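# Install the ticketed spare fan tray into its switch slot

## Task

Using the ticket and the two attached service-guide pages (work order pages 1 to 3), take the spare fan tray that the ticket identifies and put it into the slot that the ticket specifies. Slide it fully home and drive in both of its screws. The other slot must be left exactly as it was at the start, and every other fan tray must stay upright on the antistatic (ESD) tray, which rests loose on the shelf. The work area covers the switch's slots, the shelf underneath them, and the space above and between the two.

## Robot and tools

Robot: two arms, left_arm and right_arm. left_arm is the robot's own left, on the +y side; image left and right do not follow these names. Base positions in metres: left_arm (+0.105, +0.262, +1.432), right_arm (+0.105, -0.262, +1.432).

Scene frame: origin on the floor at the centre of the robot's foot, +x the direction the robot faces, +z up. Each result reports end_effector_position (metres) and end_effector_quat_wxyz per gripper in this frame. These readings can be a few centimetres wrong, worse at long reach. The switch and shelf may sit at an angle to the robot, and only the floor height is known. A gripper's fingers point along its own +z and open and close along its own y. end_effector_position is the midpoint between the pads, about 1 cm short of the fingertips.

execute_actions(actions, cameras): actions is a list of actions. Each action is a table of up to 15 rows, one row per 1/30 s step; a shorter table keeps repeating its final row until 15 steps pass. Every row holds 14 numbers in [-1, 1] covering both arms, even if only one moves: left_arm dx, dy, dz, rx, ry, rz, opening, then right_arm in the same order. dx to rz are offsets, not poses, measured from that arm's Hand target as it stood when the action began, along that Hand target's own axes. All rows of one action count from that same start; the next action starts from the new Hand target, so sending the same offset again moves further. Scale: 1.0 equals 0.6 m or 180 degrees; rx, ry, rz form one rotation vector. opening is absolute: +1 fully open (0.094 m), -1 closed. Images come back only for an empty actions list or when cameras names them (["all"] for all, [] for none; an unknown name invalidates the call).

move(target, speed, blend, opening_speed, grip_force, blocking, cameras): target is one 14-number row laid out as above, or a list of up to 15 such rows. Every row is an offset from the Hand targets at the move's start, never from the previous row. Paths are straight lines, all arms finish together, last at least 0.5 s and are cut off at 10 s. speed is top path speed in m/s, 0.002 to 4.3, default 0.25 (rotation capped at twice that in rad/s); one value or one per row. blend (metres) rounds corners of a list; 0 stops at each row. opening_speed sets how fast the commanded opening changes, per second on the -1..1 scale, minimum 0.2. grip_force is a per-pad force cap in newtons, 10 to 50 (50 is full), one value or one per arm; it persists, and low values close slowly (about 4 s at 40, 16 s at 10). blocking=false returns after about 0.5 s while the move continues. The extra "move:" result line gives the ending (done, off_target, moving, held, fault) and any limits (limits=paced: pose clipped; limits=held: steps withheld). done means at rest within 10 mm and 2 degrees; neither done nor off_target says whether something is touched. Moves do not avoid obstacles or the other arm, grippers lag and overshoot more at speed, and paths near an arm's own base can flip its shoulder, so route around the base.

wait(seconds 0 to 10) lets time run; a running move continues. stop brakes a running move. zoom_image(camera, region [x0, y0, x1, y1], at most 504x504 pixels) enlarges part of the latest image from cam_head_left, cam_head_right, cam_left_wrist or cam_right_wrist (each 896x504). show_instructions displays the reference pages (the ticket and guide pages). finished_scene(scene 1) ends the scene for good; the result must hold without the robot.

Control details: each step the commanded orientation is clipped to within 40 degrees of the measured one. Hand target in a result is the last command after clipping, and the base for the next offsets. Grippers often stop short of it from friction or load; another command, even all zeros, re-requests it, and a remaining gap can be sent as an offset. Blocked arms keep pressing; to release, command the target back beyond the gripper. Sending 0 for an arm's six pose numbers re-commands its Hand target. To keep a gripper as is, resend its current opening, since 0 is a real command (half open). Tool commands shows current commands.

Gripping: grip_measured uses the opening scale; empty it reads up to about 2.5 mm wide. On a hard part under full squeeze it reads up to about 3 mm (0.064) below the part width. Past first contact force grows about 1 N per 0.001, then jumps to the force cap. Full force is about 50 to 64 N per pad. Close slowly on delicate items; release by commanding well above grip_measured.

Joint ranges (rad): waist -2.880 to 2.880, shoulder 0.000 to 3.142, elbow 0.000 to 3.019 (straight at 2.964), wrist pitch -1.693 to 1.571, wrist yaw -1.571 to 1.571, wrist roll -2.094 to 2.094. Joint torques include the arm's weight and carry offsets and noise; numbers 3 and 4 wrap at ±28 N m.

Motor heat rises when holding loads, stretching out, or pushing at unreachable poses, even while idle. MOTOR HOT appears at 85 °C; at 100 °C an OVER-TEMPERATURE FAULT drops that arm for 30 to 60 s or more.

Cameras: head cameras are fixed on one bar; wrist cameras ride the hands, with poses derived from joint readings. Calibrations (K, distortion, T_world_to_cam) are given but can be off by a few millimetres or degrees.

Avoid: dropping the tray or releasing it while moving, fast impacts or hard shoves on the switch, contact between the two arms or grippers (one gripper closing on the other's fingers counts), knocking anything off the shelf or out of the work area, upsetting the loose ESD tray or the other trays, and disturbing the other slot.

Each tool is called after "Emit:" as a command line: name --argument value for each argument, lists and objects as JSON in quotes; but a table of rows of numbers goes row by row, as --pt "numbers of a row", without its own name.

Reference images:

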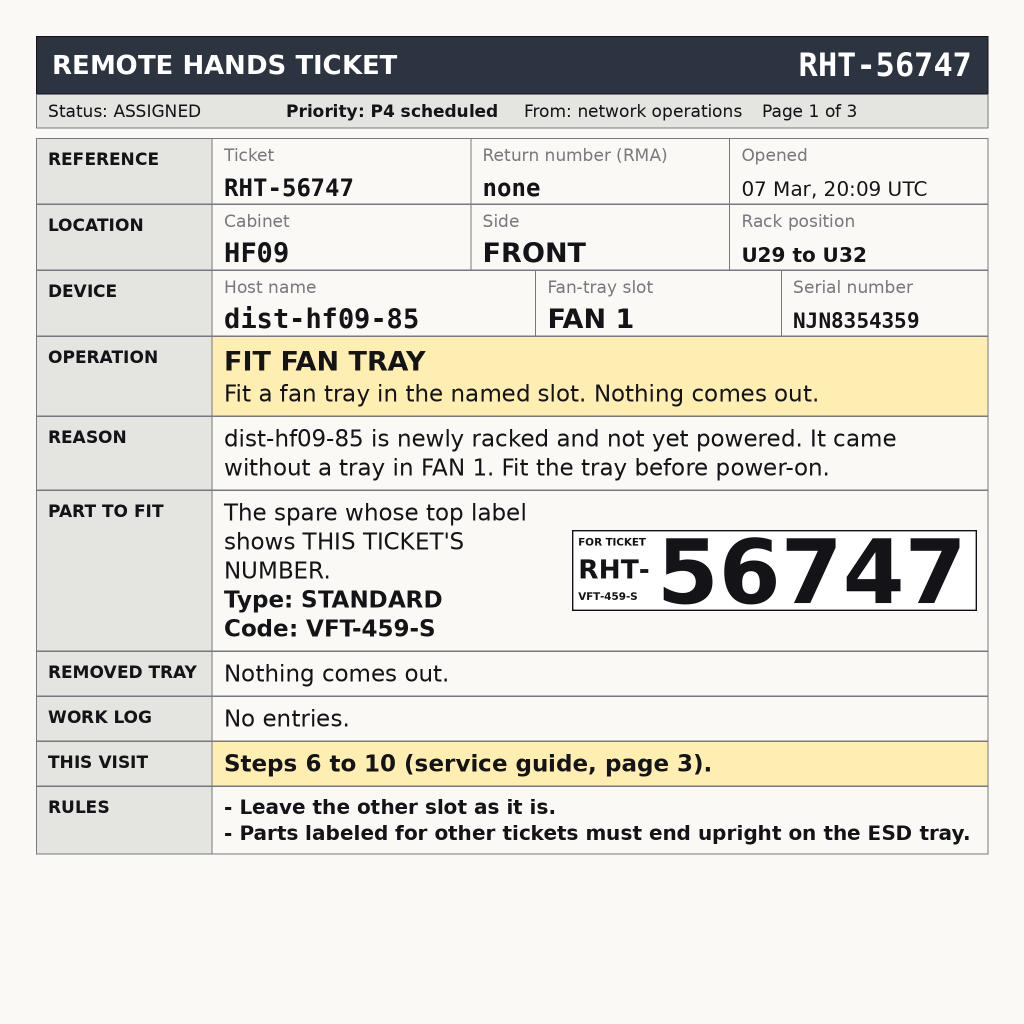

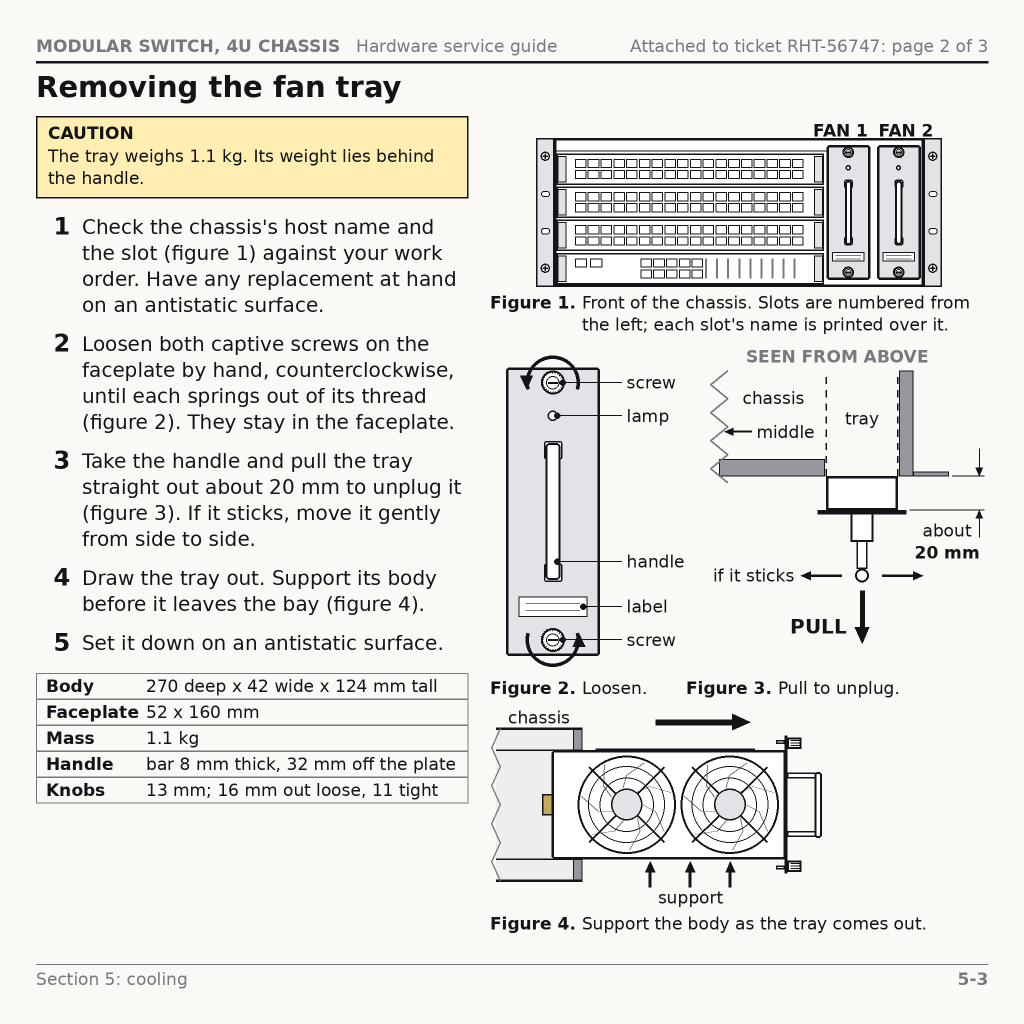

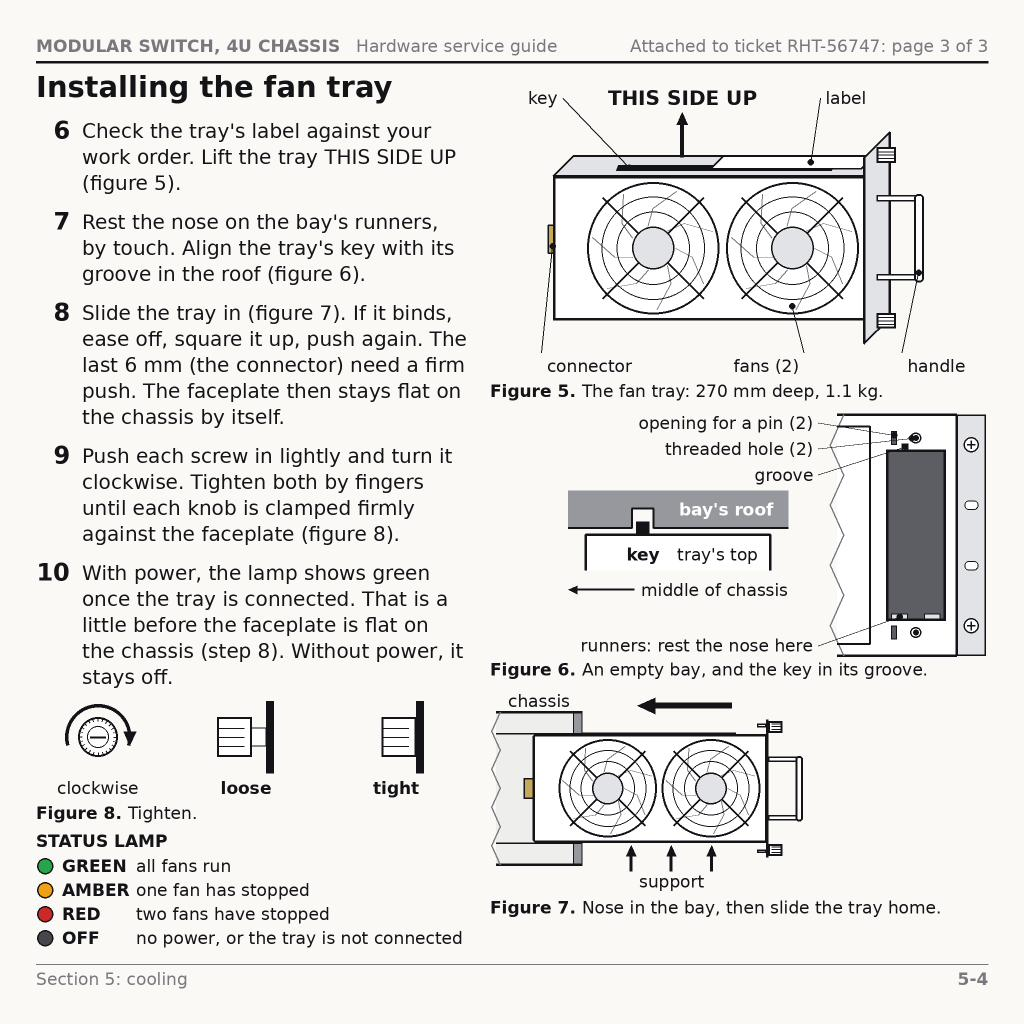

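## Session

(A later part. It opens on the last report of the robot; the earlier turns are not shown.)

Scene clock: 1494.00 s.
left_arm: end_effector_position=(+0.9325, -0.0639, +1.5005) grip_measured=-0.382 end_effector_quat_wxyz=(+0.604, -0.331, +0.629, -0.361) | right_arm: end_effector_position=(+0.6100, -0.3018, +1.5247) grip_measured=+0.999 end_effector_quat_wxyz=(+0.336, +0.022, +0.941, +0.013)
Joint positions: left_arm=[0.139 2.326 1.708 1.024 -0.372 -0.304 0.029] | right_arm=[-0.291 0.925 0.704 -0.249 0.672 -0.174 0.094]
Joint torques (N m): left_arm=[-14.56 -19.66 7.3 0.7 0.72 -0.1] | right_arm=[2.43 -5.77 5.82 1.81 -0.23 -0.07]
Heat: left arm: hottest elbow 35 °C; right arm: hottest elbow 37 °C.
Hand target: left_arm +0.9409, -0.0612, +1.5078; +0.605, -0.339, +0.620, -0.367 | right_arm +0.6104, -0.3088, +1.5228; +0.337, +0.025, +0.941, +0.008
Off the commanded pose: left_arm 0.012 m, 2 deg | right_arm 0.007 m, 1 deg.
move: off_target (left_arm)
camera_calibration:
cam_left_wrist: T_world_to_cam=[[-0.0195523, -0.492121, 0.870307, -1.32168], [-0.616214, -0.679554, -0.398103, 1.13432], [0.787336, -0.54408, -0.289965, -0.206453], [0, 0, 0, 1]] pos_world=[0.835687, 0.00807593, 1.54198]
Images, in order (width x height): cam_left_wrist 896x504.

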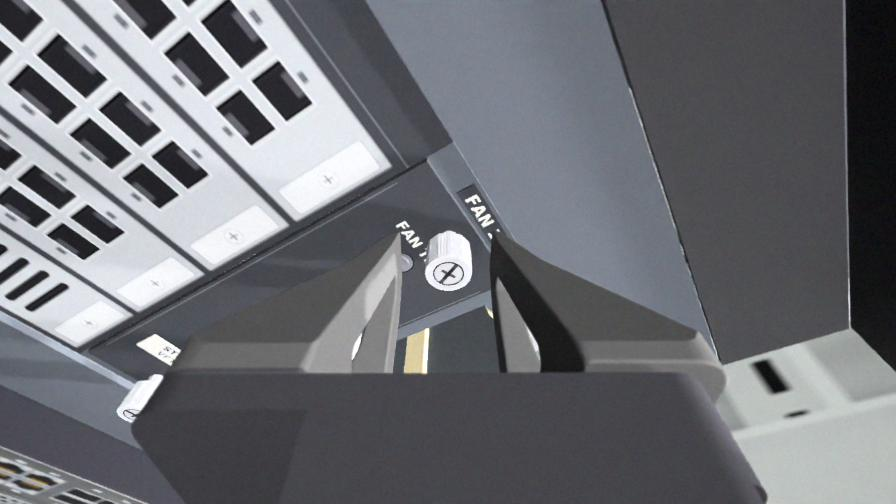

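Emit:
move --pt "0 0 0 0 0 0 -0.88 0 0 0 0 0 0 1" --pt "0 0 0.025 0 0 0.62 -0.88 0 0 0 0 0 0 1" --pt "0 0 0 0 0 0.62 -0.38 0 0 0 0 0 0 1" --pt "0 0 0 0 0 0 -0.38 0 0 0 0 0 0 1" --speed 1.0

Emit:
move --pt "0 0 0 0 0 0 -0.88 0 0 0 0 0 0 1" --pt "0 0 0.025 0 0 0.62 -0.88 0 0 0 0 0 0 1" --pt "0 0 0 0 0 0.62 -0.38 0 0 0 0 0 0 1" --pt "0 0 0 0 0 0 -0.38 0 0 0 0 0 0 1" --speed 1.0

Emit:
move --pt "0 0 0 0 0 0 -0.88 0 0 0 0 0 0 1" --pt "0 0 0.025 0 0 0.62 -0.88 0 0 0 0 0 0 1" --pt "0 0 0 0 0 0.62 -0.38 0 0 0 0 0 0 1" --pt "0 0 0 0 0 0 -0.38 0 0 0 0 0 0 1" --speed 1.0 --cameras '["cam_left_wrist"]'

Scene clock: 1511.23 s.
left_arm: end_effector_position=(+0.9325, -0.0639, +1.5005) grip_measured=-0.382 end_effector_quat_wxyz=(+0.604, -0.331, +0.629, -0.361) | right_arm: end_effector_position=(+0.6100, -0.3018, +1.5247) grip_measured=+0.999 end_effector_quat_wxyz=(+0.336, +0.022, +0.941, +0.013)
Joint positions: left_arm=[0.139 2.326 1.708 1.024 -0.372 -0.304 0.029] | right_arm=[-0.291 0.925 0.704 -0.249 0.672 -0.174 0.094]
Joint torques (N m): left_arm=[-14.15 -17.61 7.53 0.99 0.68 -0.11] | right_arm=[2.43 -5.77 5.81 1.81 -0.23 -0.07]
Heat: left arm: hottest elbow 35 °C; right arm: hottest elbow 37 °C.
Hand target: left_arm +0.9409, -0.0612, +1.5078; +0.605, -0.339, +0.620, -0.368 | right_arm +0.6104, -0.3088, +1.5228; +0.337, +0.025, +0.941, +0.008
Off the commanded pose: left_arm 0.011 m, 2 deg | right_arm 0.007 m, 1 deg.
move: off_target (left_arm)

Scene clock: 1517.70 s.
left_arm: end_effector_position=(+0.9325, -0.0639, +1.5005) grip_measured=-0.382 end_effector_quat_wxyz=(+0.604, -0.331, +0.629, -0.361) | right_arm: end_effector_position=(+0.6100, -0.3018, +1.5247) grip_measured=+0.999 end_effector_quat_wxyz=(+0.336, +0.022, +0.941, +0.013)
Joint positions: left_arm=[0.139 2.326 1.708 1.024 -0.372 -0.304 0.029] | right_arm=[-0.291 0.925 0.704 -0.249 0.672 -0.174 0.094]
Joint torques (N m): left_arm=[-15.09 -18.96 7.65 0.75 0.75 -0.1] | right_arm=[2.43 -5.71 5.82 1.81 -0.23 -0.07]
Heat: left arm: hottest elbow 35 °C; right arm: hottest elbow 37 °C.
Hand target: left_arm +0.9409, -0.0612, +1.5078; +0.605, -0.339, +0.620, -0.368 | right_arm +0.6104, -0.3088, +1.5228; +0.337, +0.025, +0.941, +0.008
Off the commanded pose: left_arm 0.011 m, 2 deg | right_arm 0.007 m, 1 deg.
move: off_target (left_arm)

Scene clock: 1524.17 s.
left_arm: end_effector_position=(+0.9325, -0.0639, +1.5005) grip_measured=-0.382 end_effector_quat_wxyz=(+0.604, -0.331, +0.629, -0.361) | right_arm: end_effector_position=(+0.6100, -0.3018, +1.5247) grip_measured=+0.999 end_effector_quat_wxyz=(+0.336, +0.022, +0.941, +0.013)
Joint positions: left_arm=[0.139 2.326 1.708 1.024 -0.372 -0.304 0.029] | right_arm=[-0.291 0.925 0.704 -0.249 0.672 -0.174 0.094]
Joint torques (N m): left_arm=[-14.04 -19.25 7.32 0.84 0.78 -0.03] | right_arm=[2.43 -5.71 5.81 1.81 -0.23 -0.07]
Heat: left arm: hottest elbow 36 °C; right arm: hottest elbow 37 °C.
Hand target: left_arm +0.9409, -0.0612, +1.5077; +0.605, -0.339, +0.620, -0.368 | right_arm +0.6104, -0.3088, +1.5228; +0.337, +0.025, +0.941, +0.008
Off the commanded pose: left_arm 0.011 m, 2 deg | right_arm 0.007 m, 1 deg.
move: off_target (left_arm)
camera_calibration:
cam_left_wrist: T_world_to_cam=[[-0.0195523, -0.492121, 0.870307, -1.32168], [-0.616214, -0.679554, -0.398103, 1.13432], [0.787336, -0.54408, -0.289965, -0.206453], [0, 0, 0, 1]] pos_world=[0.835687, 0.00807593, 1.54198]
Images, in order (width x height): cam_left_wrist 896x504.

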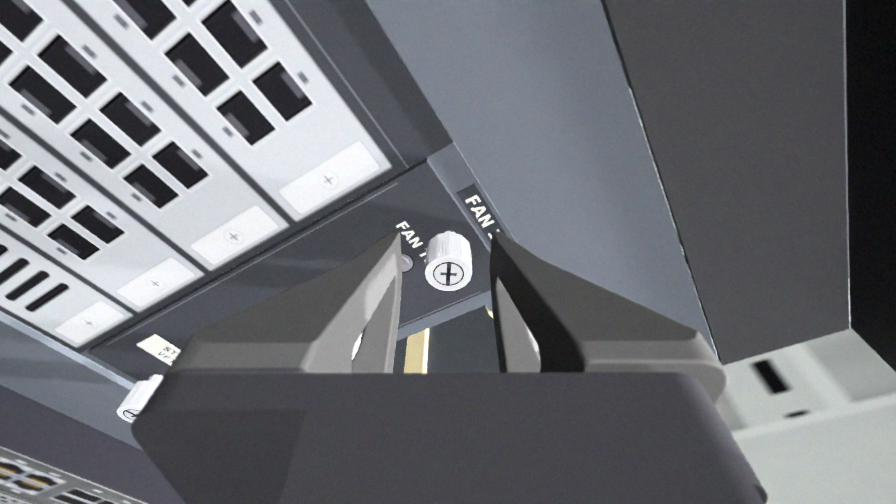

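Emit:
move --pt "0 0 -0.014 0 0 0 -0.38 0 0 0 0 0 0 1" --pt "0 0 -0.014 0 0 0 -0.9 0 0 0 0 0 0 1" --pt "0 0 0.07 0 0 0 -0.9 0 0 0 0 0 0 1" --speed 0.1 --cameras '["cam_left_wrist"]'

Scene clock: 1537.63 s.
left_arm: end_effector_position=(+0.9360, -0.0646, +1.5004) grip_measured=-0.750 end_effector_quat_wxyz=(+0.600, -0.334, +0.631, -0.360) | right_arm: end_effector_position=(+0.6100, -0.3018, +1.5247) grip_measured=+0.999 end_effector_quat_wxyz=(+0.336, +0.022, +0.941, +0.013)
Joint positions: left_arm=[0.138 2.328 1.722 1.005 -0.38 -0.31 0.012] | right_arm=[-0.291 0.925 0.704 -0.249 0.672 -0.174 0.094]
Joint torques (N m): left_arm=[-13.39 -17.61 15.73 -1.7 1.84 -0.1] | right_arm=[2.37 -5.71 5.83 1.81 -0.23 -0.07]
Heat: left arm: hottest elbow 35 °C; right arm: hottest elbow 37 °C.
Hand target: left_arm +0.9828, -0.0630, +1.5077; +0.605, -0.339, +0.620, -0.367 | right_arm +0.6104, -0.3088, +1.5228; +0.337, +0.025, +0.941, +0.008
Off the commanded pose: left_arm 0.047 m, 2 deg | right_arm 0.007 m, 1 deg.
move: off_target (left_arm)
camera_calibration:
cam_left_wrist: T_world_to_cam=[[-0.00977702, -0.489655, 0.871862, -1.33319], [-0.619621, -0.681371, -0.38962, 1.12632], [0.78484, -0.544033, -0.296739, -0.197159], [0, 0, 0, 1]] pos_world=[0.839594, 0.00737636, 1.54269]
Images, in order (width x height): cam_left_wrist 896x504.

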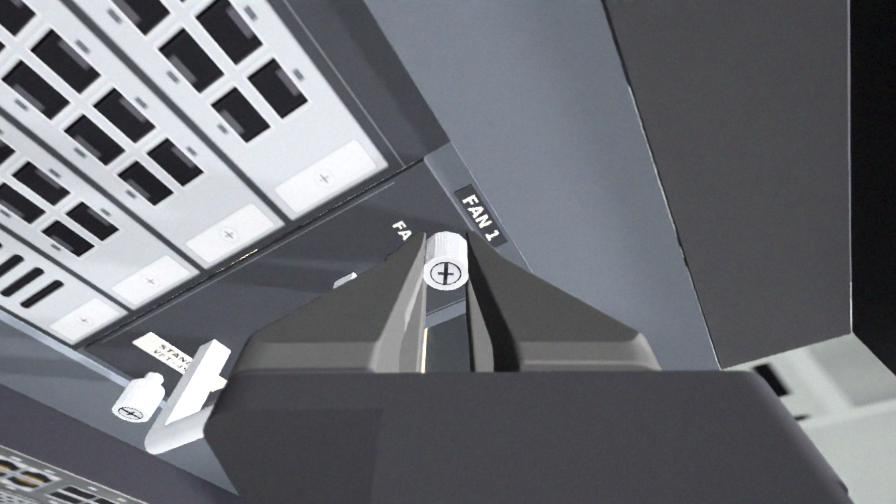

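Emit:
move --target '[0,0,0,0,0,0.62,-0.9,0,0,0,0,0,0,1]' --speed 0.8 --cameras '["cam_left_wrist"]'

Scene clock: 1545.90 s.
left_arm: end_effector_position=(+0.9360, -0.0607, +1.4996) grip_measured=-0.750 end_effector_quat_wxyz=(+0.636, +0.309, +0.650, +0.280) | right_arm: end_effector_position=(+0.6100, -0.3018, +1.5247) grip_measured=+0.999 end_effector_quat_wxyz=(+0.336, +0.022, +0.941, +0.013)
Joint positions: left_arm=[0.136 2.327 1.722 1.009 -0.409 1.577 0.012] | right_arm=[-0.291 0.925 0.704 -0.249 0.672 -0.174 0.094]
Joint torques (N m): left_arm=[-12.69 -16.21 15.45 -2.02 3.1 0.3] | right_arm=[2.43 -5.71 5.81 1.83 -0.23 -0.07]
Heat: left arm: hottest elbow 37 °C; right arm: hottest elbow 37 °C.
Hand target: left_arm +0.9830, -0.0629, +1.5080; +0.644, +0.322, +0.629, +0.294 | right_arm +0.6104, -0.3088, +1.5228; +0.337, +0.025, +0.941, +0.008
Off the commanded pose: left_arm 0.048 m, 3 deg | right_arm 0.007 m, 1 deg.
move: off_target (left_arm)
camera_calibration:
cam_left_wrist: T_world_to_cam=[[-0.0472042, -0.676903, -0.734557, 1.10202], [-0.575907, 0.619291, -0.533675, 1.3827], [0.816151, 0.397845, -0.419066, 0.0160742], [0, 0, 0, 1]] pos_world=[0.835206, -0.116729, 1.55414]
Images, in order (width x height): cam_left_wrist 896x504.

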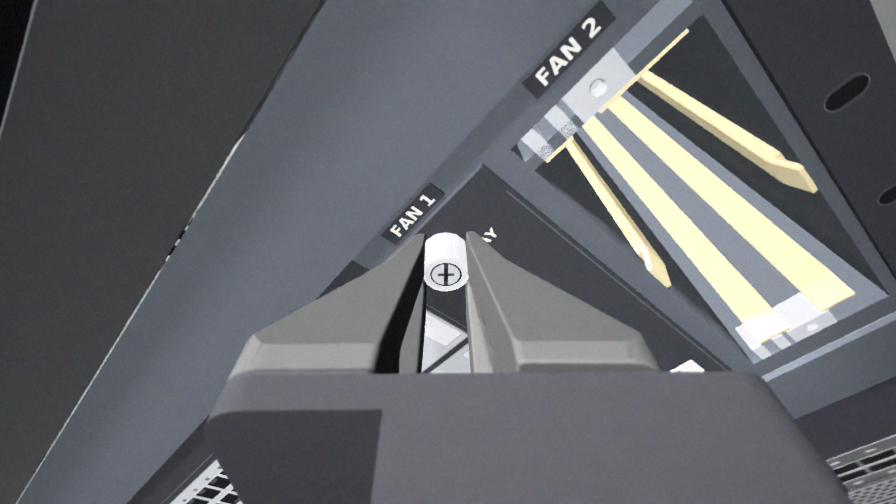

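Emit:
move --pt "0 0 -0.075 0 0 0 -0.9 0 0 0 0 0 0 1" --pt "0 0 -0.075 0 0 0 -0.38 0 0 0 0 0 0 1" --pt "0 0 -0.075 0 0 -0.62 -0.38 0 0 0 0 0 0 1" --speed 0.8 --cameras '["cam_left_wrist"]'

Scene clock: 1558.57 s.
left_arm: end_effector_position=(+0.9335, -0.0636, +1.5041) grip_measured=-0.382 end_effector_quat_wxyz=(+0.607, -0.333, +0.625, -0.362) | right_arm: end_effector_position=(+0.6100, -0.3018, +1.5247) grip_measured=+0.999 end_effector_quat_wxyz=(+0.336, +0.022, +0.941, +0.013)
Joint positions: left_arm=[0.136 2.327 1.714 1.031 -0.374 -0.303 0.029] | right_arm=[-0.291 0.925 0.704 -0.249 0.672 -0.174 0.094]
Joint torques (N m): left_arm=[-13.51 -19.43 6.35 0.62 0.73 -0.11] | right_arm=[2.43 -5.71 5.82 1.8 -0.23 -0.07]
Motor temperatures (°C): left_arm=[31 34 39 25 34 24 28] | right_arm=[32 32 37 27 24 25 23]
Heat: left arm: hottest elbow 39 °C; right arm: hottest elbow 37 °C.
Hand target: left_arm +0.9380, -0.0609, +1.5078; +0.605, -0.339, +0.620, -0.367 | right_arm +0.6104, -0.3088, +1.5228; +0.337, +0.025, +0.941, +0.008
Off the commanded pose: left_arm 0.006 m, 1 deg | right_arm 0.007 m, 1 deg.
move: done
camera_calibration:
cam_left_wrist: T_world_to_cam=[[-0.0229218, -0.488259, 0.872398, -1.32447], [-0.608539, -0.685529, -0.399663, 1.13136], [0.793193, -0.540049, -0.281411, -0.224102], [0, 0, 0, 1]] pos_world=[0.835871, 0.0078685, 1.54456]
Images, in order (width x height): cam_left_wrist 896x504.

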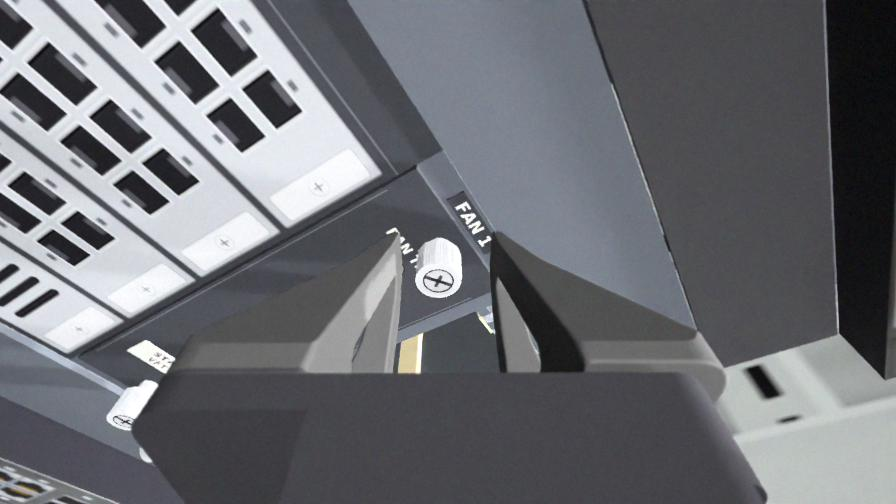

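Emit:
zoom_image --camera "cam_left_wrist" --region '[380, 220, 500, 310]'

Emit:
zoom_image --camera "cam_left_wrist" --region '[90, 350, 210, 440]'

Scaled by 4.200 from the camera's 896x504 image, which has a finer 1280x720 frame.

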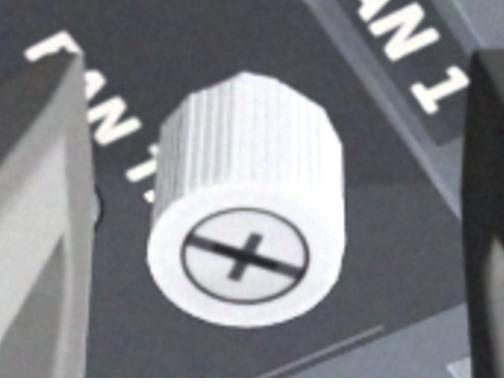

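Scaled by 4.200 from the camera's 896x504 image, which has a finer 1280x720 frame.

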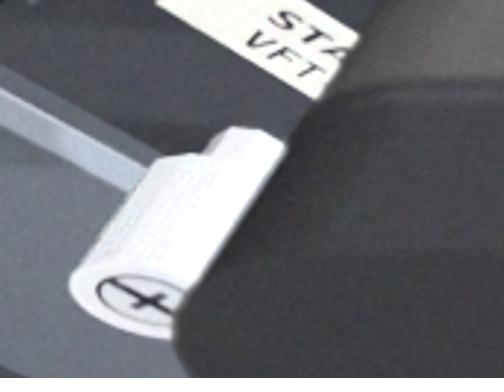

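Emit:
zoom_image --camera "cam_left_wrist" --region '[300, 130, 480, 260]'

Emit:
zoom_image --camera "cam_left_wrist" --region '[60, 240, 240, 370]'

Scaled by 2.800 from the camera's 896x504 image, which has a finer 1280x720 frame.

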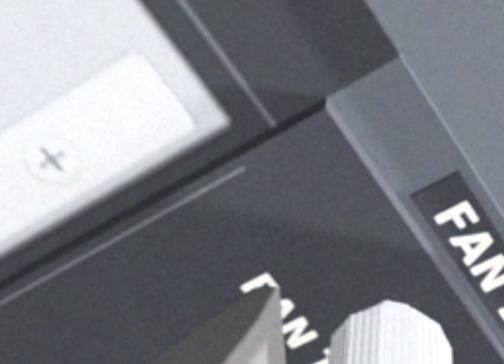

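Scaled by 2.800 from the camera's 896x504 image, which has a finer 1280x720 frame.

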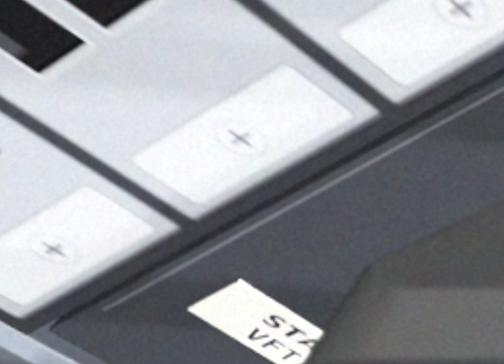

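Emit:
move --pt "0 0 -0.08 0 0 0 -0.3 0 0 0 0 0 0 1" --pt "-0.068 -0.109 -0.113 0 0 0.333 0.1 0 0 0 0 0 0 1" --speed 0.3 --blend '[0.02,0]' --cameras '["cam_left_wrist"]'

Scene clock: 1611.73 s.
left_arm: end_effector_position=(+0.8727, -0.0537, +1.5733) grip_measured=+0.097 end_effector_quat_wxyz=(+0.706, +0.010, +0.708, -0.018) | right_arm: end_effector_position=(+0.6100, -0.3018, +1.5247) grip_measured=+0.999 end_effector_quat_wxyz=(+0.336, +0.022, +0.941, +0.013)
Joint positions: left_arm=[0.043 2.154 1.483 1.111 -0.466 0.758 0.052] | right_arm=[-0.291 0.925 0.704 -0.249 0.672 -0.174 0.094]
Joint torques (N m): left_arm=[-14.15 -17.9 4.85 0.77 0.5 0.14] | right_arm=[2.37 -5.71 5.82 1.81 -0.23 -0.07]
Heat: left arm: hottest shoulder 36 °C; right arm: hottest elbow 37 °C.
Hand target: left_arm +0.8702, -0.0553, +1.5846; +0.708, +0.016, +0.706, -0.016 | right_arm +0.6104, -0.3088, +1.5228; +0.337, +0.025, +0.941, +0.008
Off the commanded pose: left_arm 0.012 m, 1 deg | right_arm 0.007 m, 1 deg.
move: off_target (left_arm); target 2's new opening was sent with left_arm's hand 0.012 m and 1 deg from that target
camera_calibration:
cam_left_wrist: T_world_to_cam=[[-0.0409605, -0.998207, 0.0436546, -0.0891748], [-0.577946, -0.0119701, -0.815987, 1.79331], [0.815047, -0.0586532, -0.576419, 0.319829], [0, 0, 0, 1]] pos_world=[0.772109, -0.0487898, 1.65157]
Images, in order (width x height): cam_left_wrist 896x504.

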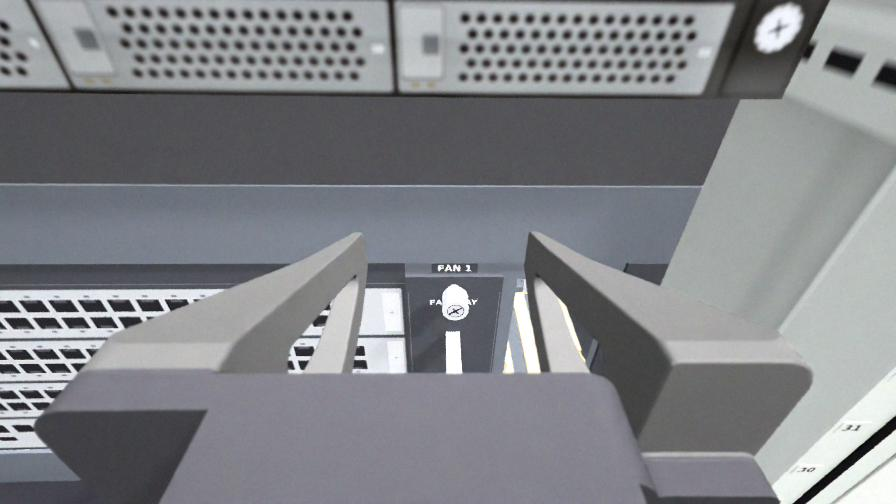

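Emit:
zoom_image --camera "cam_left_wrist" --region '[385, 255, 525, 355]'

Scaled by 3.600 from the camera's 896x504 image, which has a finer 1280x720 frame.

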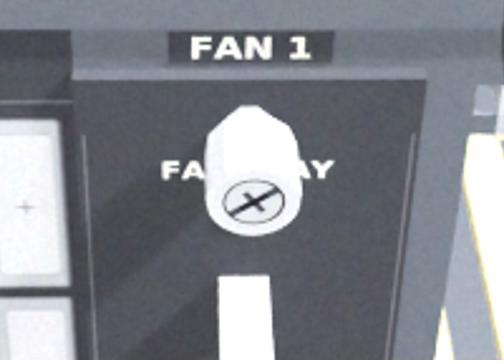

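Emit:
move --pt "0.128 -0.0043 0.0583 0 0 -0.31 -0.38 0 0 0 0 0 0 1" --pt "0.128 -0.0043 0.1103 0 0 -0.31 -0.38 0 0 0 0 0 0 1" --speed 0.2 --cameras '["cam_left_wrist"]'

Scene clock: 1652.03 s.
left_arm: end_effector_position=(+0.9197, -0.0657, +1.5120) grip_measured=-0.378 end_effector_quat_wxyz=(+0.617, -0.306, +0.638, -0.345) | right_arm: end_effector_position=(+0.6100, -0.3018, +1.5247) grip_measured=+0.999 end_effector_quat_wxyz=(+0.336, +0.022, +0.941, +0.013)
Joint positions: left_arm=[0.122 2.298 1.66 1.048 -0.375 -0.23 0.029] | right_arm=[-0.291 0.925 0.704 -0.249 0.672 -0.174 0.094]
Joint torques (N m): left_arm=[-12.69 -17.9 9.28 0.27 0.69 -0.11] | right_arm=[2.37 -5.71 5.82 1.81 -0.23 -0.07]
Motor temperatures (°C): left_arm=[31 35 34 25 30 24 27] | right_arm=[32 32 37 27 24 25 23]
Heat: left arm: hottest shoulder 35 °C; right arm: hottest elbow 37 °C.
Hand target: left_arm +0.9362, -0.0611, +1.5080; +0.618, -0.316, +0.632, -0.345 | right_arm +0.6104, -0.3088, +1.5228; +0.337, +0.025, +0.941, +0.008
Off the commanded pose: left_arm 0.018 m, 1 deg | right_arm 0.007 m, 1 deg.
move: off_target (left_arm)
camera_calibration:
cam_left_wrist: T_world_to_cam=[[-0.034753, -0.548512, 0.83542, -1.26988], [-0.616769, -0.645978, -0.449787, 1.21068], [0.786377, -0.530893, -0.315855, -0.153126], [0, 0, 0, 1]] pos_world=[0.822991, 0.00423575, 1.55706]
Images, in order (width x height): cam_left_wrist 896x504.

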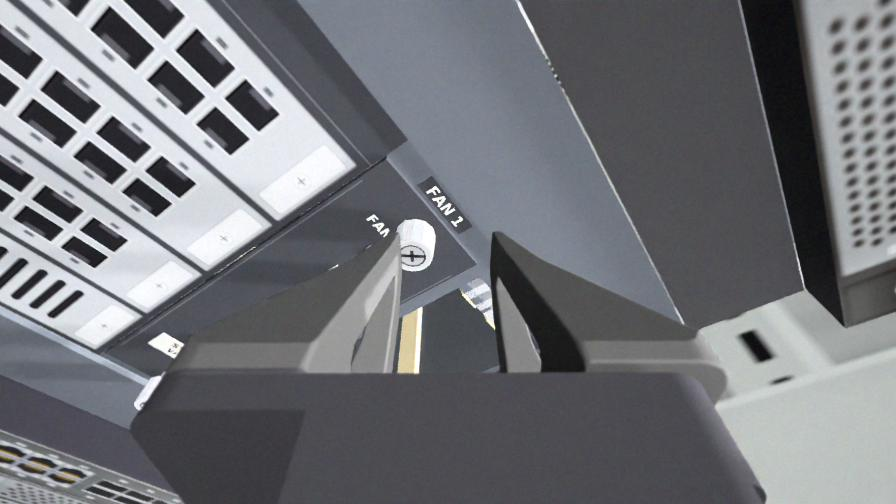

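Emit:
move --target '[0.004,0.0125,0.005,0,0,0,-0.38,0,0,0,0,0,0,1]' --speed 0.2 --cameras '["cam_left_wrist"]'

Scene clock: 1658.50 s.
left_arm: end_effector_position=(+0.9203, -0.0681, +1.5074) grip_measured=-0.378 end_effector_quat_wxyz=(+0.616, -0.304, +0.639, -0.346) | right_arm: end_effector_position=(+0.6100, -0.3018, +1.5247) grip_measured=+0.999 end_effector_quat_wxyz=(+0.336, +0.022, +0.941, +0.013)
Joint positions: left_arm=[0.125 2.308 1.667 1.047 -0.368 -0.232 0.029] | right_arm=[-0.291 0.925 0.704 -0.249 0.672 -0.174 0.094]
Joint torques (N m): left_arm=[-12.45 -17.79 9.11 0.36 0.87 -0.15] | right_arm=[2.43 -5.66 5.81 1.8 -0.23 -0.07]
Heat: left arm: hottest shoulder 34 °C; right arm: hottest elbow 37 °C.
Hand target: left_arm +0.9394, -0.0588, +1.5005; +0.618, -0.316, +0.632, -0.345 | right_arm +0.6104, -0.3088, +1.5228; +0.337, +0.025, +0.941, +0.008
Off the commanded pose: left_arm 0.022 m, 2 deg | right_arm 0.007 m, 1 deg.
move: off_target (left_arm)
camera_calibration:
cam_left_wrist: T_world_to_cam=[[-0.0376415, -0.54808, 0.835578, -1.26482], [-0.619597, -0.643236, -0.449829, 1.21029], [0.784017, -0.534654, -0.315376, -0.155119], [0, 0, 0, 1]] pos_world=[0.823898, 0.00234351, 1.55236]
Images, in order (width x height): cam_left_wrist 896x504.

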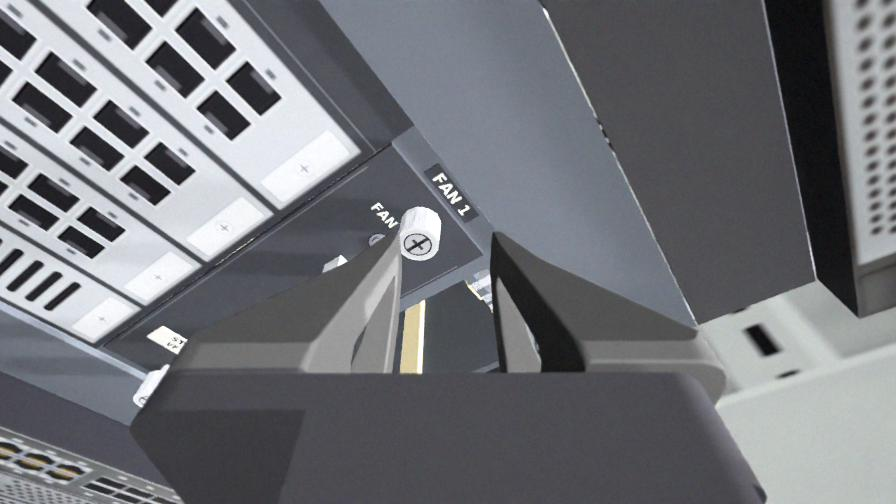

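Emit:
move --target '[0,0.006,0.014,0,0,0,-0.38,0,0,0,0,0,0,1]' --speed 0.2 --cameras '["cam_left_wrist"]'

Scene clock: 1665.37 s.
left_arm: end_effector_position=(+0.9210, -0.0684, +1.5072) grip_measured=-0.378 end_effector_quat_wxyz=(+0.616, -0.304, +0.639, -0.347) | right_arm: end_effector_position=(+0.6100, -0.3018, +1.5247) grip_measured=+0.999 end_effector_quat_wxyz=(+0.336, +0.022, +0.941, +0.013)
Joint positions: left_arm=[0.126 2.309 1.67 1.045 -0.367 -0.233 0.029] | right_arm=[-0.291 0.925 0.704 -0.249 0.672 -0.174 0.094]
Joint torques (N m): left_arm=[-11.34 -16.44 10.66 0.01 1.18 -0.15] | right_arm=[2.43 -5.71 5.82 1.81 -0.23 -0.07]
Heat: left arm: hottest shoulder 34 °C; right arm: hottest elbow 37 °C.
Hand target: left_arm +0.9479, -0.0572, +1.4975; +0.618, -0.316, +0.632, -0.345 | right_arm +0.6104, -0.3088, +1.5228; +0.337, +0.025, +0.941, +0.008
Off the commanded pose: left_arm 0.031 m, 2 deg | right_arm 0.007 m, 1 deg.
move: off_target (left_arm)
camera_calibration:
cam_left_wrist: T_world_to_cam=[[-0.0378436, -0.547392, 0.83602, -1.26523], [-0.619869, -0.643347, -0.449297, 1.20979], [0.783793, -0.535226, -0.314965, -0.156376], [0, 0, 0, 1]] pos_world=[0.824598, 0.00204485, 1.55206]
Images, in order (width x height): cam_left_wrist 896x504.

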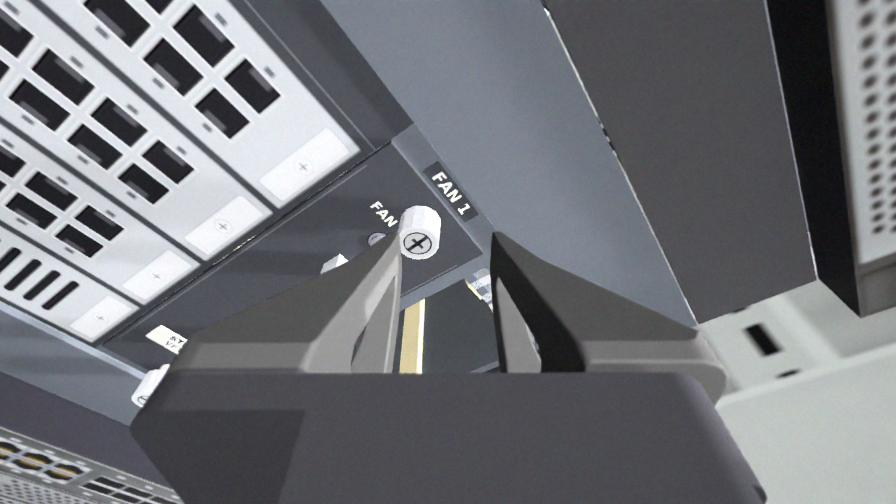

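Emit:
move --pt "0 0.0 -0.06 0 0 0 -0.38 0 0 0 0 0 0 1" --pt "0 -0.004 -0.06 0 0 0 -0.38 0 0 0 0 0 0 1" --pt "0 -0.004 -0.015 0 0 0 -0.38 0 0 0 0 0 0 1" --speed 0.2 --cameras '["cam_left_wrist"]'

Scene clock: 1685.27 s.
left_arm: end_effector_position=(+0.9275, -0.0617, +1.5033) grip_measured=-0.378 end_effector_quat_wxyz=(+0.617, -0.307, +0.638, -0.344) | right_arm: end_effector_position=(+0.6100, -0.3018, +1.5247) grip_measured=+0.999 end_effector_quat_wxyz=(+0.336, +0.022, +0.941, +0.013)
Joint positions: left_arm=[0.138 2.312 1.682 1.039 -0.364 -0.236 0.029] | right_arm=[-0.291 0.925 0.704 -0.249 0.672 -0.174 0.094]
Joint torques (N m): left_arm=[-13.1 -17.61 8.2 0.51 0.66 -0.04] | right_arm=[2.43 -5.71 5.81 1.81 -0.23 -0.07]
Heat: left arm: hottest elbow 37 °C; right arm: hottest elbow 37 °C.
Hand target: left_arm +0.9389, -0.0582, +1.4995; +0.618, -0.316, +0.632, -0.345 | right_arm +0.6104, -0.3088, +1.5228; +0.337, +0.025, +0.941, +0.008
Off the commanded pose: left_arm 0.013 m, 1 deg | right_arm 0.007 m, 1 deg.
move: off_target (left_arm)
camera_calibration:
cam_left_wrist: T_world_to_cam=[[-0.0319546, -0.54828, 0.835684, -1.26305], [-0.615021, -0.648292, -0.448851, 1.21095], [0.787863, -0.528306, -0.316488, -0.160162], [0, 0, 0, 1]] pos_world=[0.830587, 0.00793054, 1.54836]
Images, in order (width x height): cam_left_wrist 896x504.

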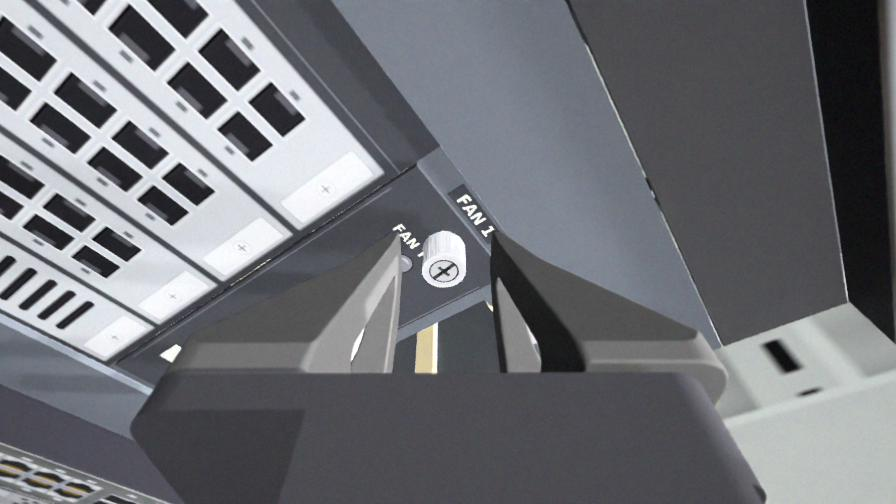

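Emit:
move --pt "0 0 0 0 0 0 -1 0 0 0 0 0 0 1" --pt "0 0 0.1 0 0 0 -1 0 0 0 0 0 0 1" --speed 0.1 --cameras '["cam_left_wrist"]'

Scene clock: 1690.80 s.
left_arm: end_effector_position=(+0.9330, -0.0617, +1.5020) grip_measured=-0.755 end_effector_quat_wxyz=(+0.615, -0.316, +0.638, -0.339) | right_arm: end_effector_position=(+0.6100, -0.3018, +1.5247) grip_measured=+0.999 end_effector_quat_wxyz=(+0.336, +0.022, +0.941, +0.013)
Joint positions: left_arm=[0.138 2.323 1.709 1.026 -0.383 -0.243 0.012] | right_arm=[-0.291 0.925 0.704 -0.249 0.672 -0.174 0.094]
Joint torques (N m): left_arm=[-12.22 -15.91 18.04 -3.36 2.66 -0.14] | right_arm=[2.43 -5.71 5.82 1.8 -0.23 -0.07]
Heat: left arm: hottest elbow 37 °C; right arm: hottest elbow 37 °C.
Hand target: left_arm +0.9988, -0.0608, +1.4997; +0.618, -0.316, +0.631, -0.345 | right_arm +0.6104, -0.3088, +1.5228; +0.337, +0.025, +0.941, +0.008
Off the commanded pose: left_arm 0.066 m, 1 deg | right_arm 0.007 m, 1 deg.
move: off_target (left_arm)
camera_calibration:
cam_left_wrist: T_world_to_cam=[[-0.0141118, -0.542517, 0.839926, -1.28444], [-0.610036, -0.660891, -0.437126, 1.19076], [0.792248, -0.518554, -0.321628, -0.160675], [0, 0, 0, 1]] pos_world=[0.835573, 0.00681208, 1.54767]
Images, in order (width x height): cam_left_wrist 896x504.

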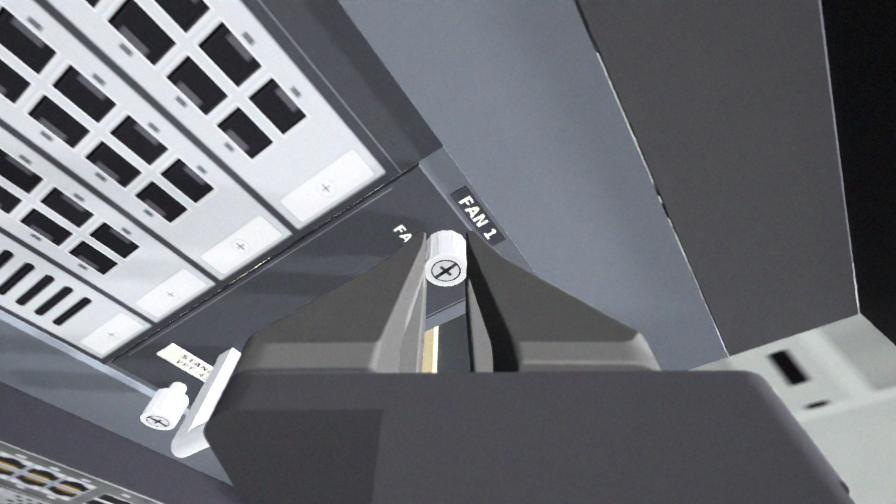

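Emit:
move --target '[0,0,-0.02,0,0,0.62,-1,0,0,0,0,0,0,1]' --speed 0.6 --cameras '["cam_left_wrist"]'

Scene clock: 1700.10 s.
left_arm: end_effector_position=(+0.9329, -0.0617, +1.5022) grip_measured=-0.755 end_effector_quat_wxyz=(+0.631, +0.337, +0.628, +0.306) | right_arm: end_effector_position=(+0.6100, -0.3018, +1.5247) grip_measured=+0.999 end_effector_quat_wxyz=(+0.336, +0.022, +0.941, +0.013)
Joint positions: left_arm=[0.136 2.323 1.709 1.026 -0.388 1.666 0.012] | right_arm=[-0.291 0.925 0.704 -0.249 0.672 -0.174 0.094]
Joint torques (N m): left_arm=[-11.58 -16.5 16.31 -2.22 2.65 0.11] | right_arm=[2.37 -5.71 5.81 1.81 -0.23 -0.07]
Motor temperatures (°C): left_arm=[31 34 42 25 33 24 28] | right_arm=[32 32 37 27 24 25 23]
Heat: left arm: hottest elbow 42 °C; right arm: hottest elbow 37 °C.
Hand target: left_arm +0.9869, -0.0601, +1.4997; +0.633, +0.344, +0.617, +0.317 | right_arm +0.6104, -0.3088, +1.5228; +0.337, +0.025, +0.941, +0.008
Off the commanded pose: left_arm 0.054 m, 2 deg | right_arm 0.007 m, 1 deg.
move: off_target (left_arm)
camera_calibration:
cam_left_wrist: T_world_to_cam=[[-0.0392862, -0.611453, -0.790305, 1.18353], [-0.555307, 0.670895, -0.491462, 1.30348], [0.830717, 0.419554, -0.365901, -0.0720291], [0, 0, 0, 1]] pos_world=[0.830163, -0.120605, 1.5496]
Images, in order (width x height): cam_left_wrist 896x504.

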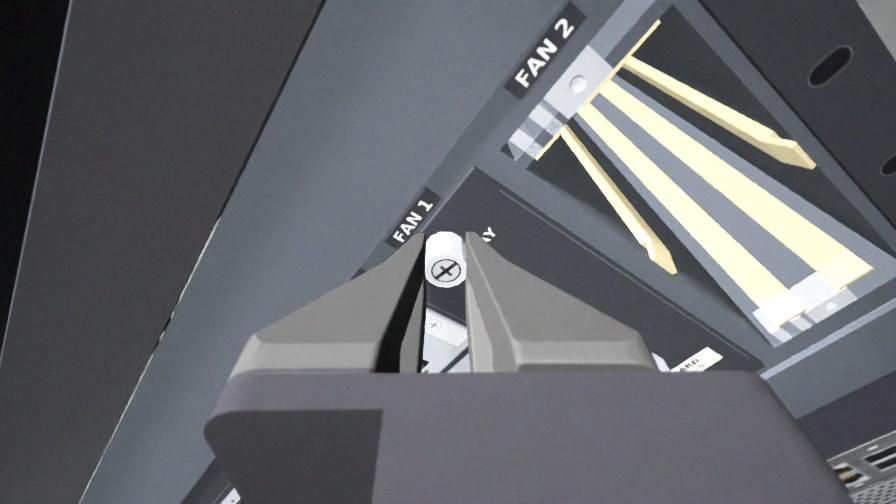

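Emit:
move --pt "0 0 -0.08 0 0 0 -1 0 0 0 0 0 0 1" --pt "0 0 -0.08 0 0 0 -0.38 0 0 0 0 0 0 1" --pt "0 0 -0.08 0 0 -0.62 -0.38 0 0 0 0 0 0 1" --speed 0.6 --cameras '["cam_left_wrist"]'

Scene clock: 1708.60 s.
left_arm: end_effector_position=(+0.9306, -0.0645, +1.5043) grip_measured=-0.382 end_effector_quat_wxyz=(+0.619, -0.308, +0.635, -0.344) | right_arm: end_effector_position=(+0.6100, -0.3018, +1.5247) grip_measured=+0.999 end_effector_quat_wxyz=(+0.336, +0.022, +0.941, +0.013)
Joint positions: left_arm=[0.136 2.323 1.702 1.038 -0.364 -0.236 0.029] | right_arm=[-0.291 0.925 0.704 -0.249 0.672 -0.174 0.094]
Joint torques (N m): left_arm=[-13.1 -18.61 6.83 1.02 0.62 -0.06] | right_arm=[2.43 -5.71 5.81 1.81 -0.23 -0.07]
Heat: left arm: hottest elbow 42 °C; right arm: hottest elbow 37 °C.
Hand target: left_arm +0.9389, -0.0582, +1.4997; +0.618, -0.316, +0.632, -0.345 | right_arm +0.6104, -0.3088, +1.5228; +0.337, +0.025, +0.941, +0.008
Off the commanded pose: left_arm 0.012 m, 1 deg | right_arm 0.007 m, 1 deg.
move: off_target (left_arm)
camera_calibration:
cam_left_wrist: T_world_to_cam=[[-0.0349012, -0.545731, 0.837233, -1.26476], [-0.610354, -0.651721, -0.450253, 1.20909], [0.791359, -0.526723, -0.310343, -0.176081], [0, 0, 0, 1]] pos_world=[0.833177, 0.00502798, 1.54865]
Images, in order (width x height): cam_left_wrist 896x504.

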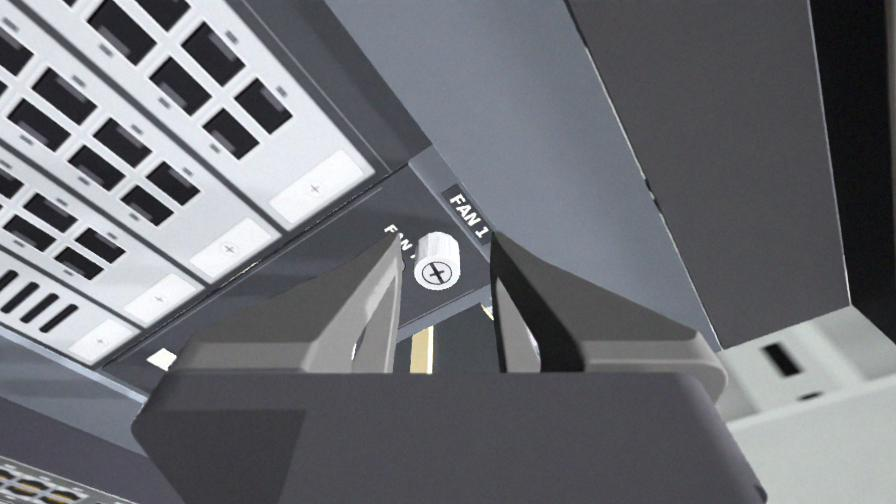

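Emit:
zoom_image --camera "cam_left_wrist" --region '[350, 130, 470, 210]'

Emit:
zoom_image --camera "cam_left_wrist" --region '[180, 190, 300, 300]'

Scaled by 4.200 from the camera's 896x504 image, which has a finer 1280x720 frame.

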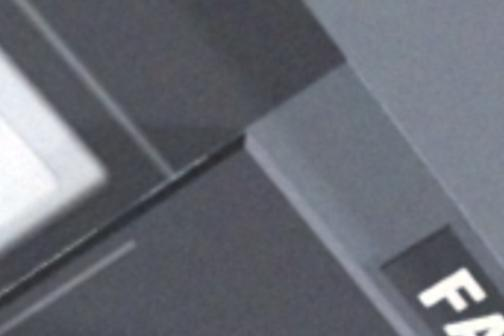

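Scaled by 4.200 from the camera's 896x504 image, which has a finer 1280x720 frame.

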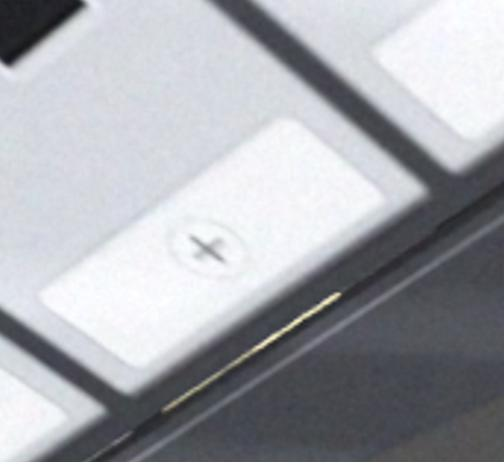

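Emit:
move --pt "0 0 -0.12 0 0 0 -0.3 0 0 0 0 0 0 1" --pt "0.0567 0.0723 -0.1315 0 0 0.31 -0.2 0 0 0 0 0 0 1" --speed 0.25 --blend '[0.02,0]' --cameras '["cam_left_wrist"]'

Scene clock: 1768.87 s.
left_arm: end_effector_position=(+0.8583, -0.0619, +1.4546) grip_measured=-0.203 end_effector_quat_wxyz=(+0.707, +0.013, +0.707, -0.027) | right_arm: end_effector_position=(+0.6100, -0.3018, +1.5247) grip_measured=+0.999 end_effector_quat_wxyz=(+0.336, +0.022, +0.941, +0.013)
Joint positions: left_arm=[0.142 2.329 1.48 1.262 -0.359 0.701 0.037] | right_arm=[-0.291 0.925 0.704 -0.249 0.672 -0.174 0.094]
Joint torques (N m): left_arm=[-12.57 -16.26 4.98 1.69 0.76 0.17] | right_arm=[2.43 -5.66 5.81 1.81 -0.23 -0.07]
Motor temperatures (°C): left_arm=[31 36 36 25 30 24 27] | right_arm=[32 32 37 27 24 25 23]
Heat: left arm: hottest shoulder 36 °C; right arm: hottest elbow 37 °C.
Hand target: left_arm +0.8600, -0.0583, +1.4445; +0.708, +0.016, +0.706, -0.016 | right_arm +0.6104, -0.3088, +1.5228; +0.337, +0.025, +0.941, +0.008
Off the commanded pose: left_arm 0.011 m, 1 deg | right_arm 0.007 m, 1 deg.
move: off_target (left_arm); target 2's new opening was sent with left_arm's hand 0.011 m and 1 deg from that target
camera_calibration:
cam_left_wrist: T_world_to_cam=[[-0.0586171, -0.996933, 0.0518519, -0.0894318], [-0.57492, -0.00874996, -0.818163, 1.68875], [0.816107, -0.077769, -0.572644, 0.255049], [0, 0, 0, 1]] pos_world=[0.757506, -0.0545462, 1.53236]
Images, in order (width x height): cam_left_wrist 896x504.

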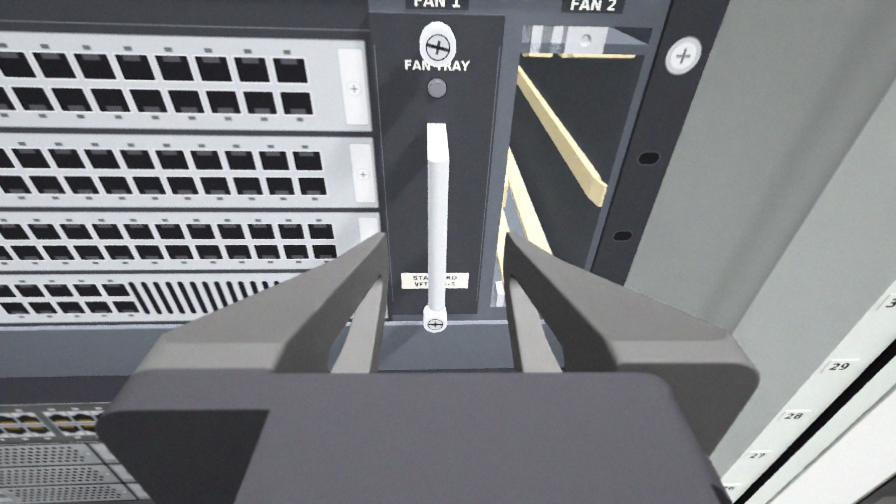

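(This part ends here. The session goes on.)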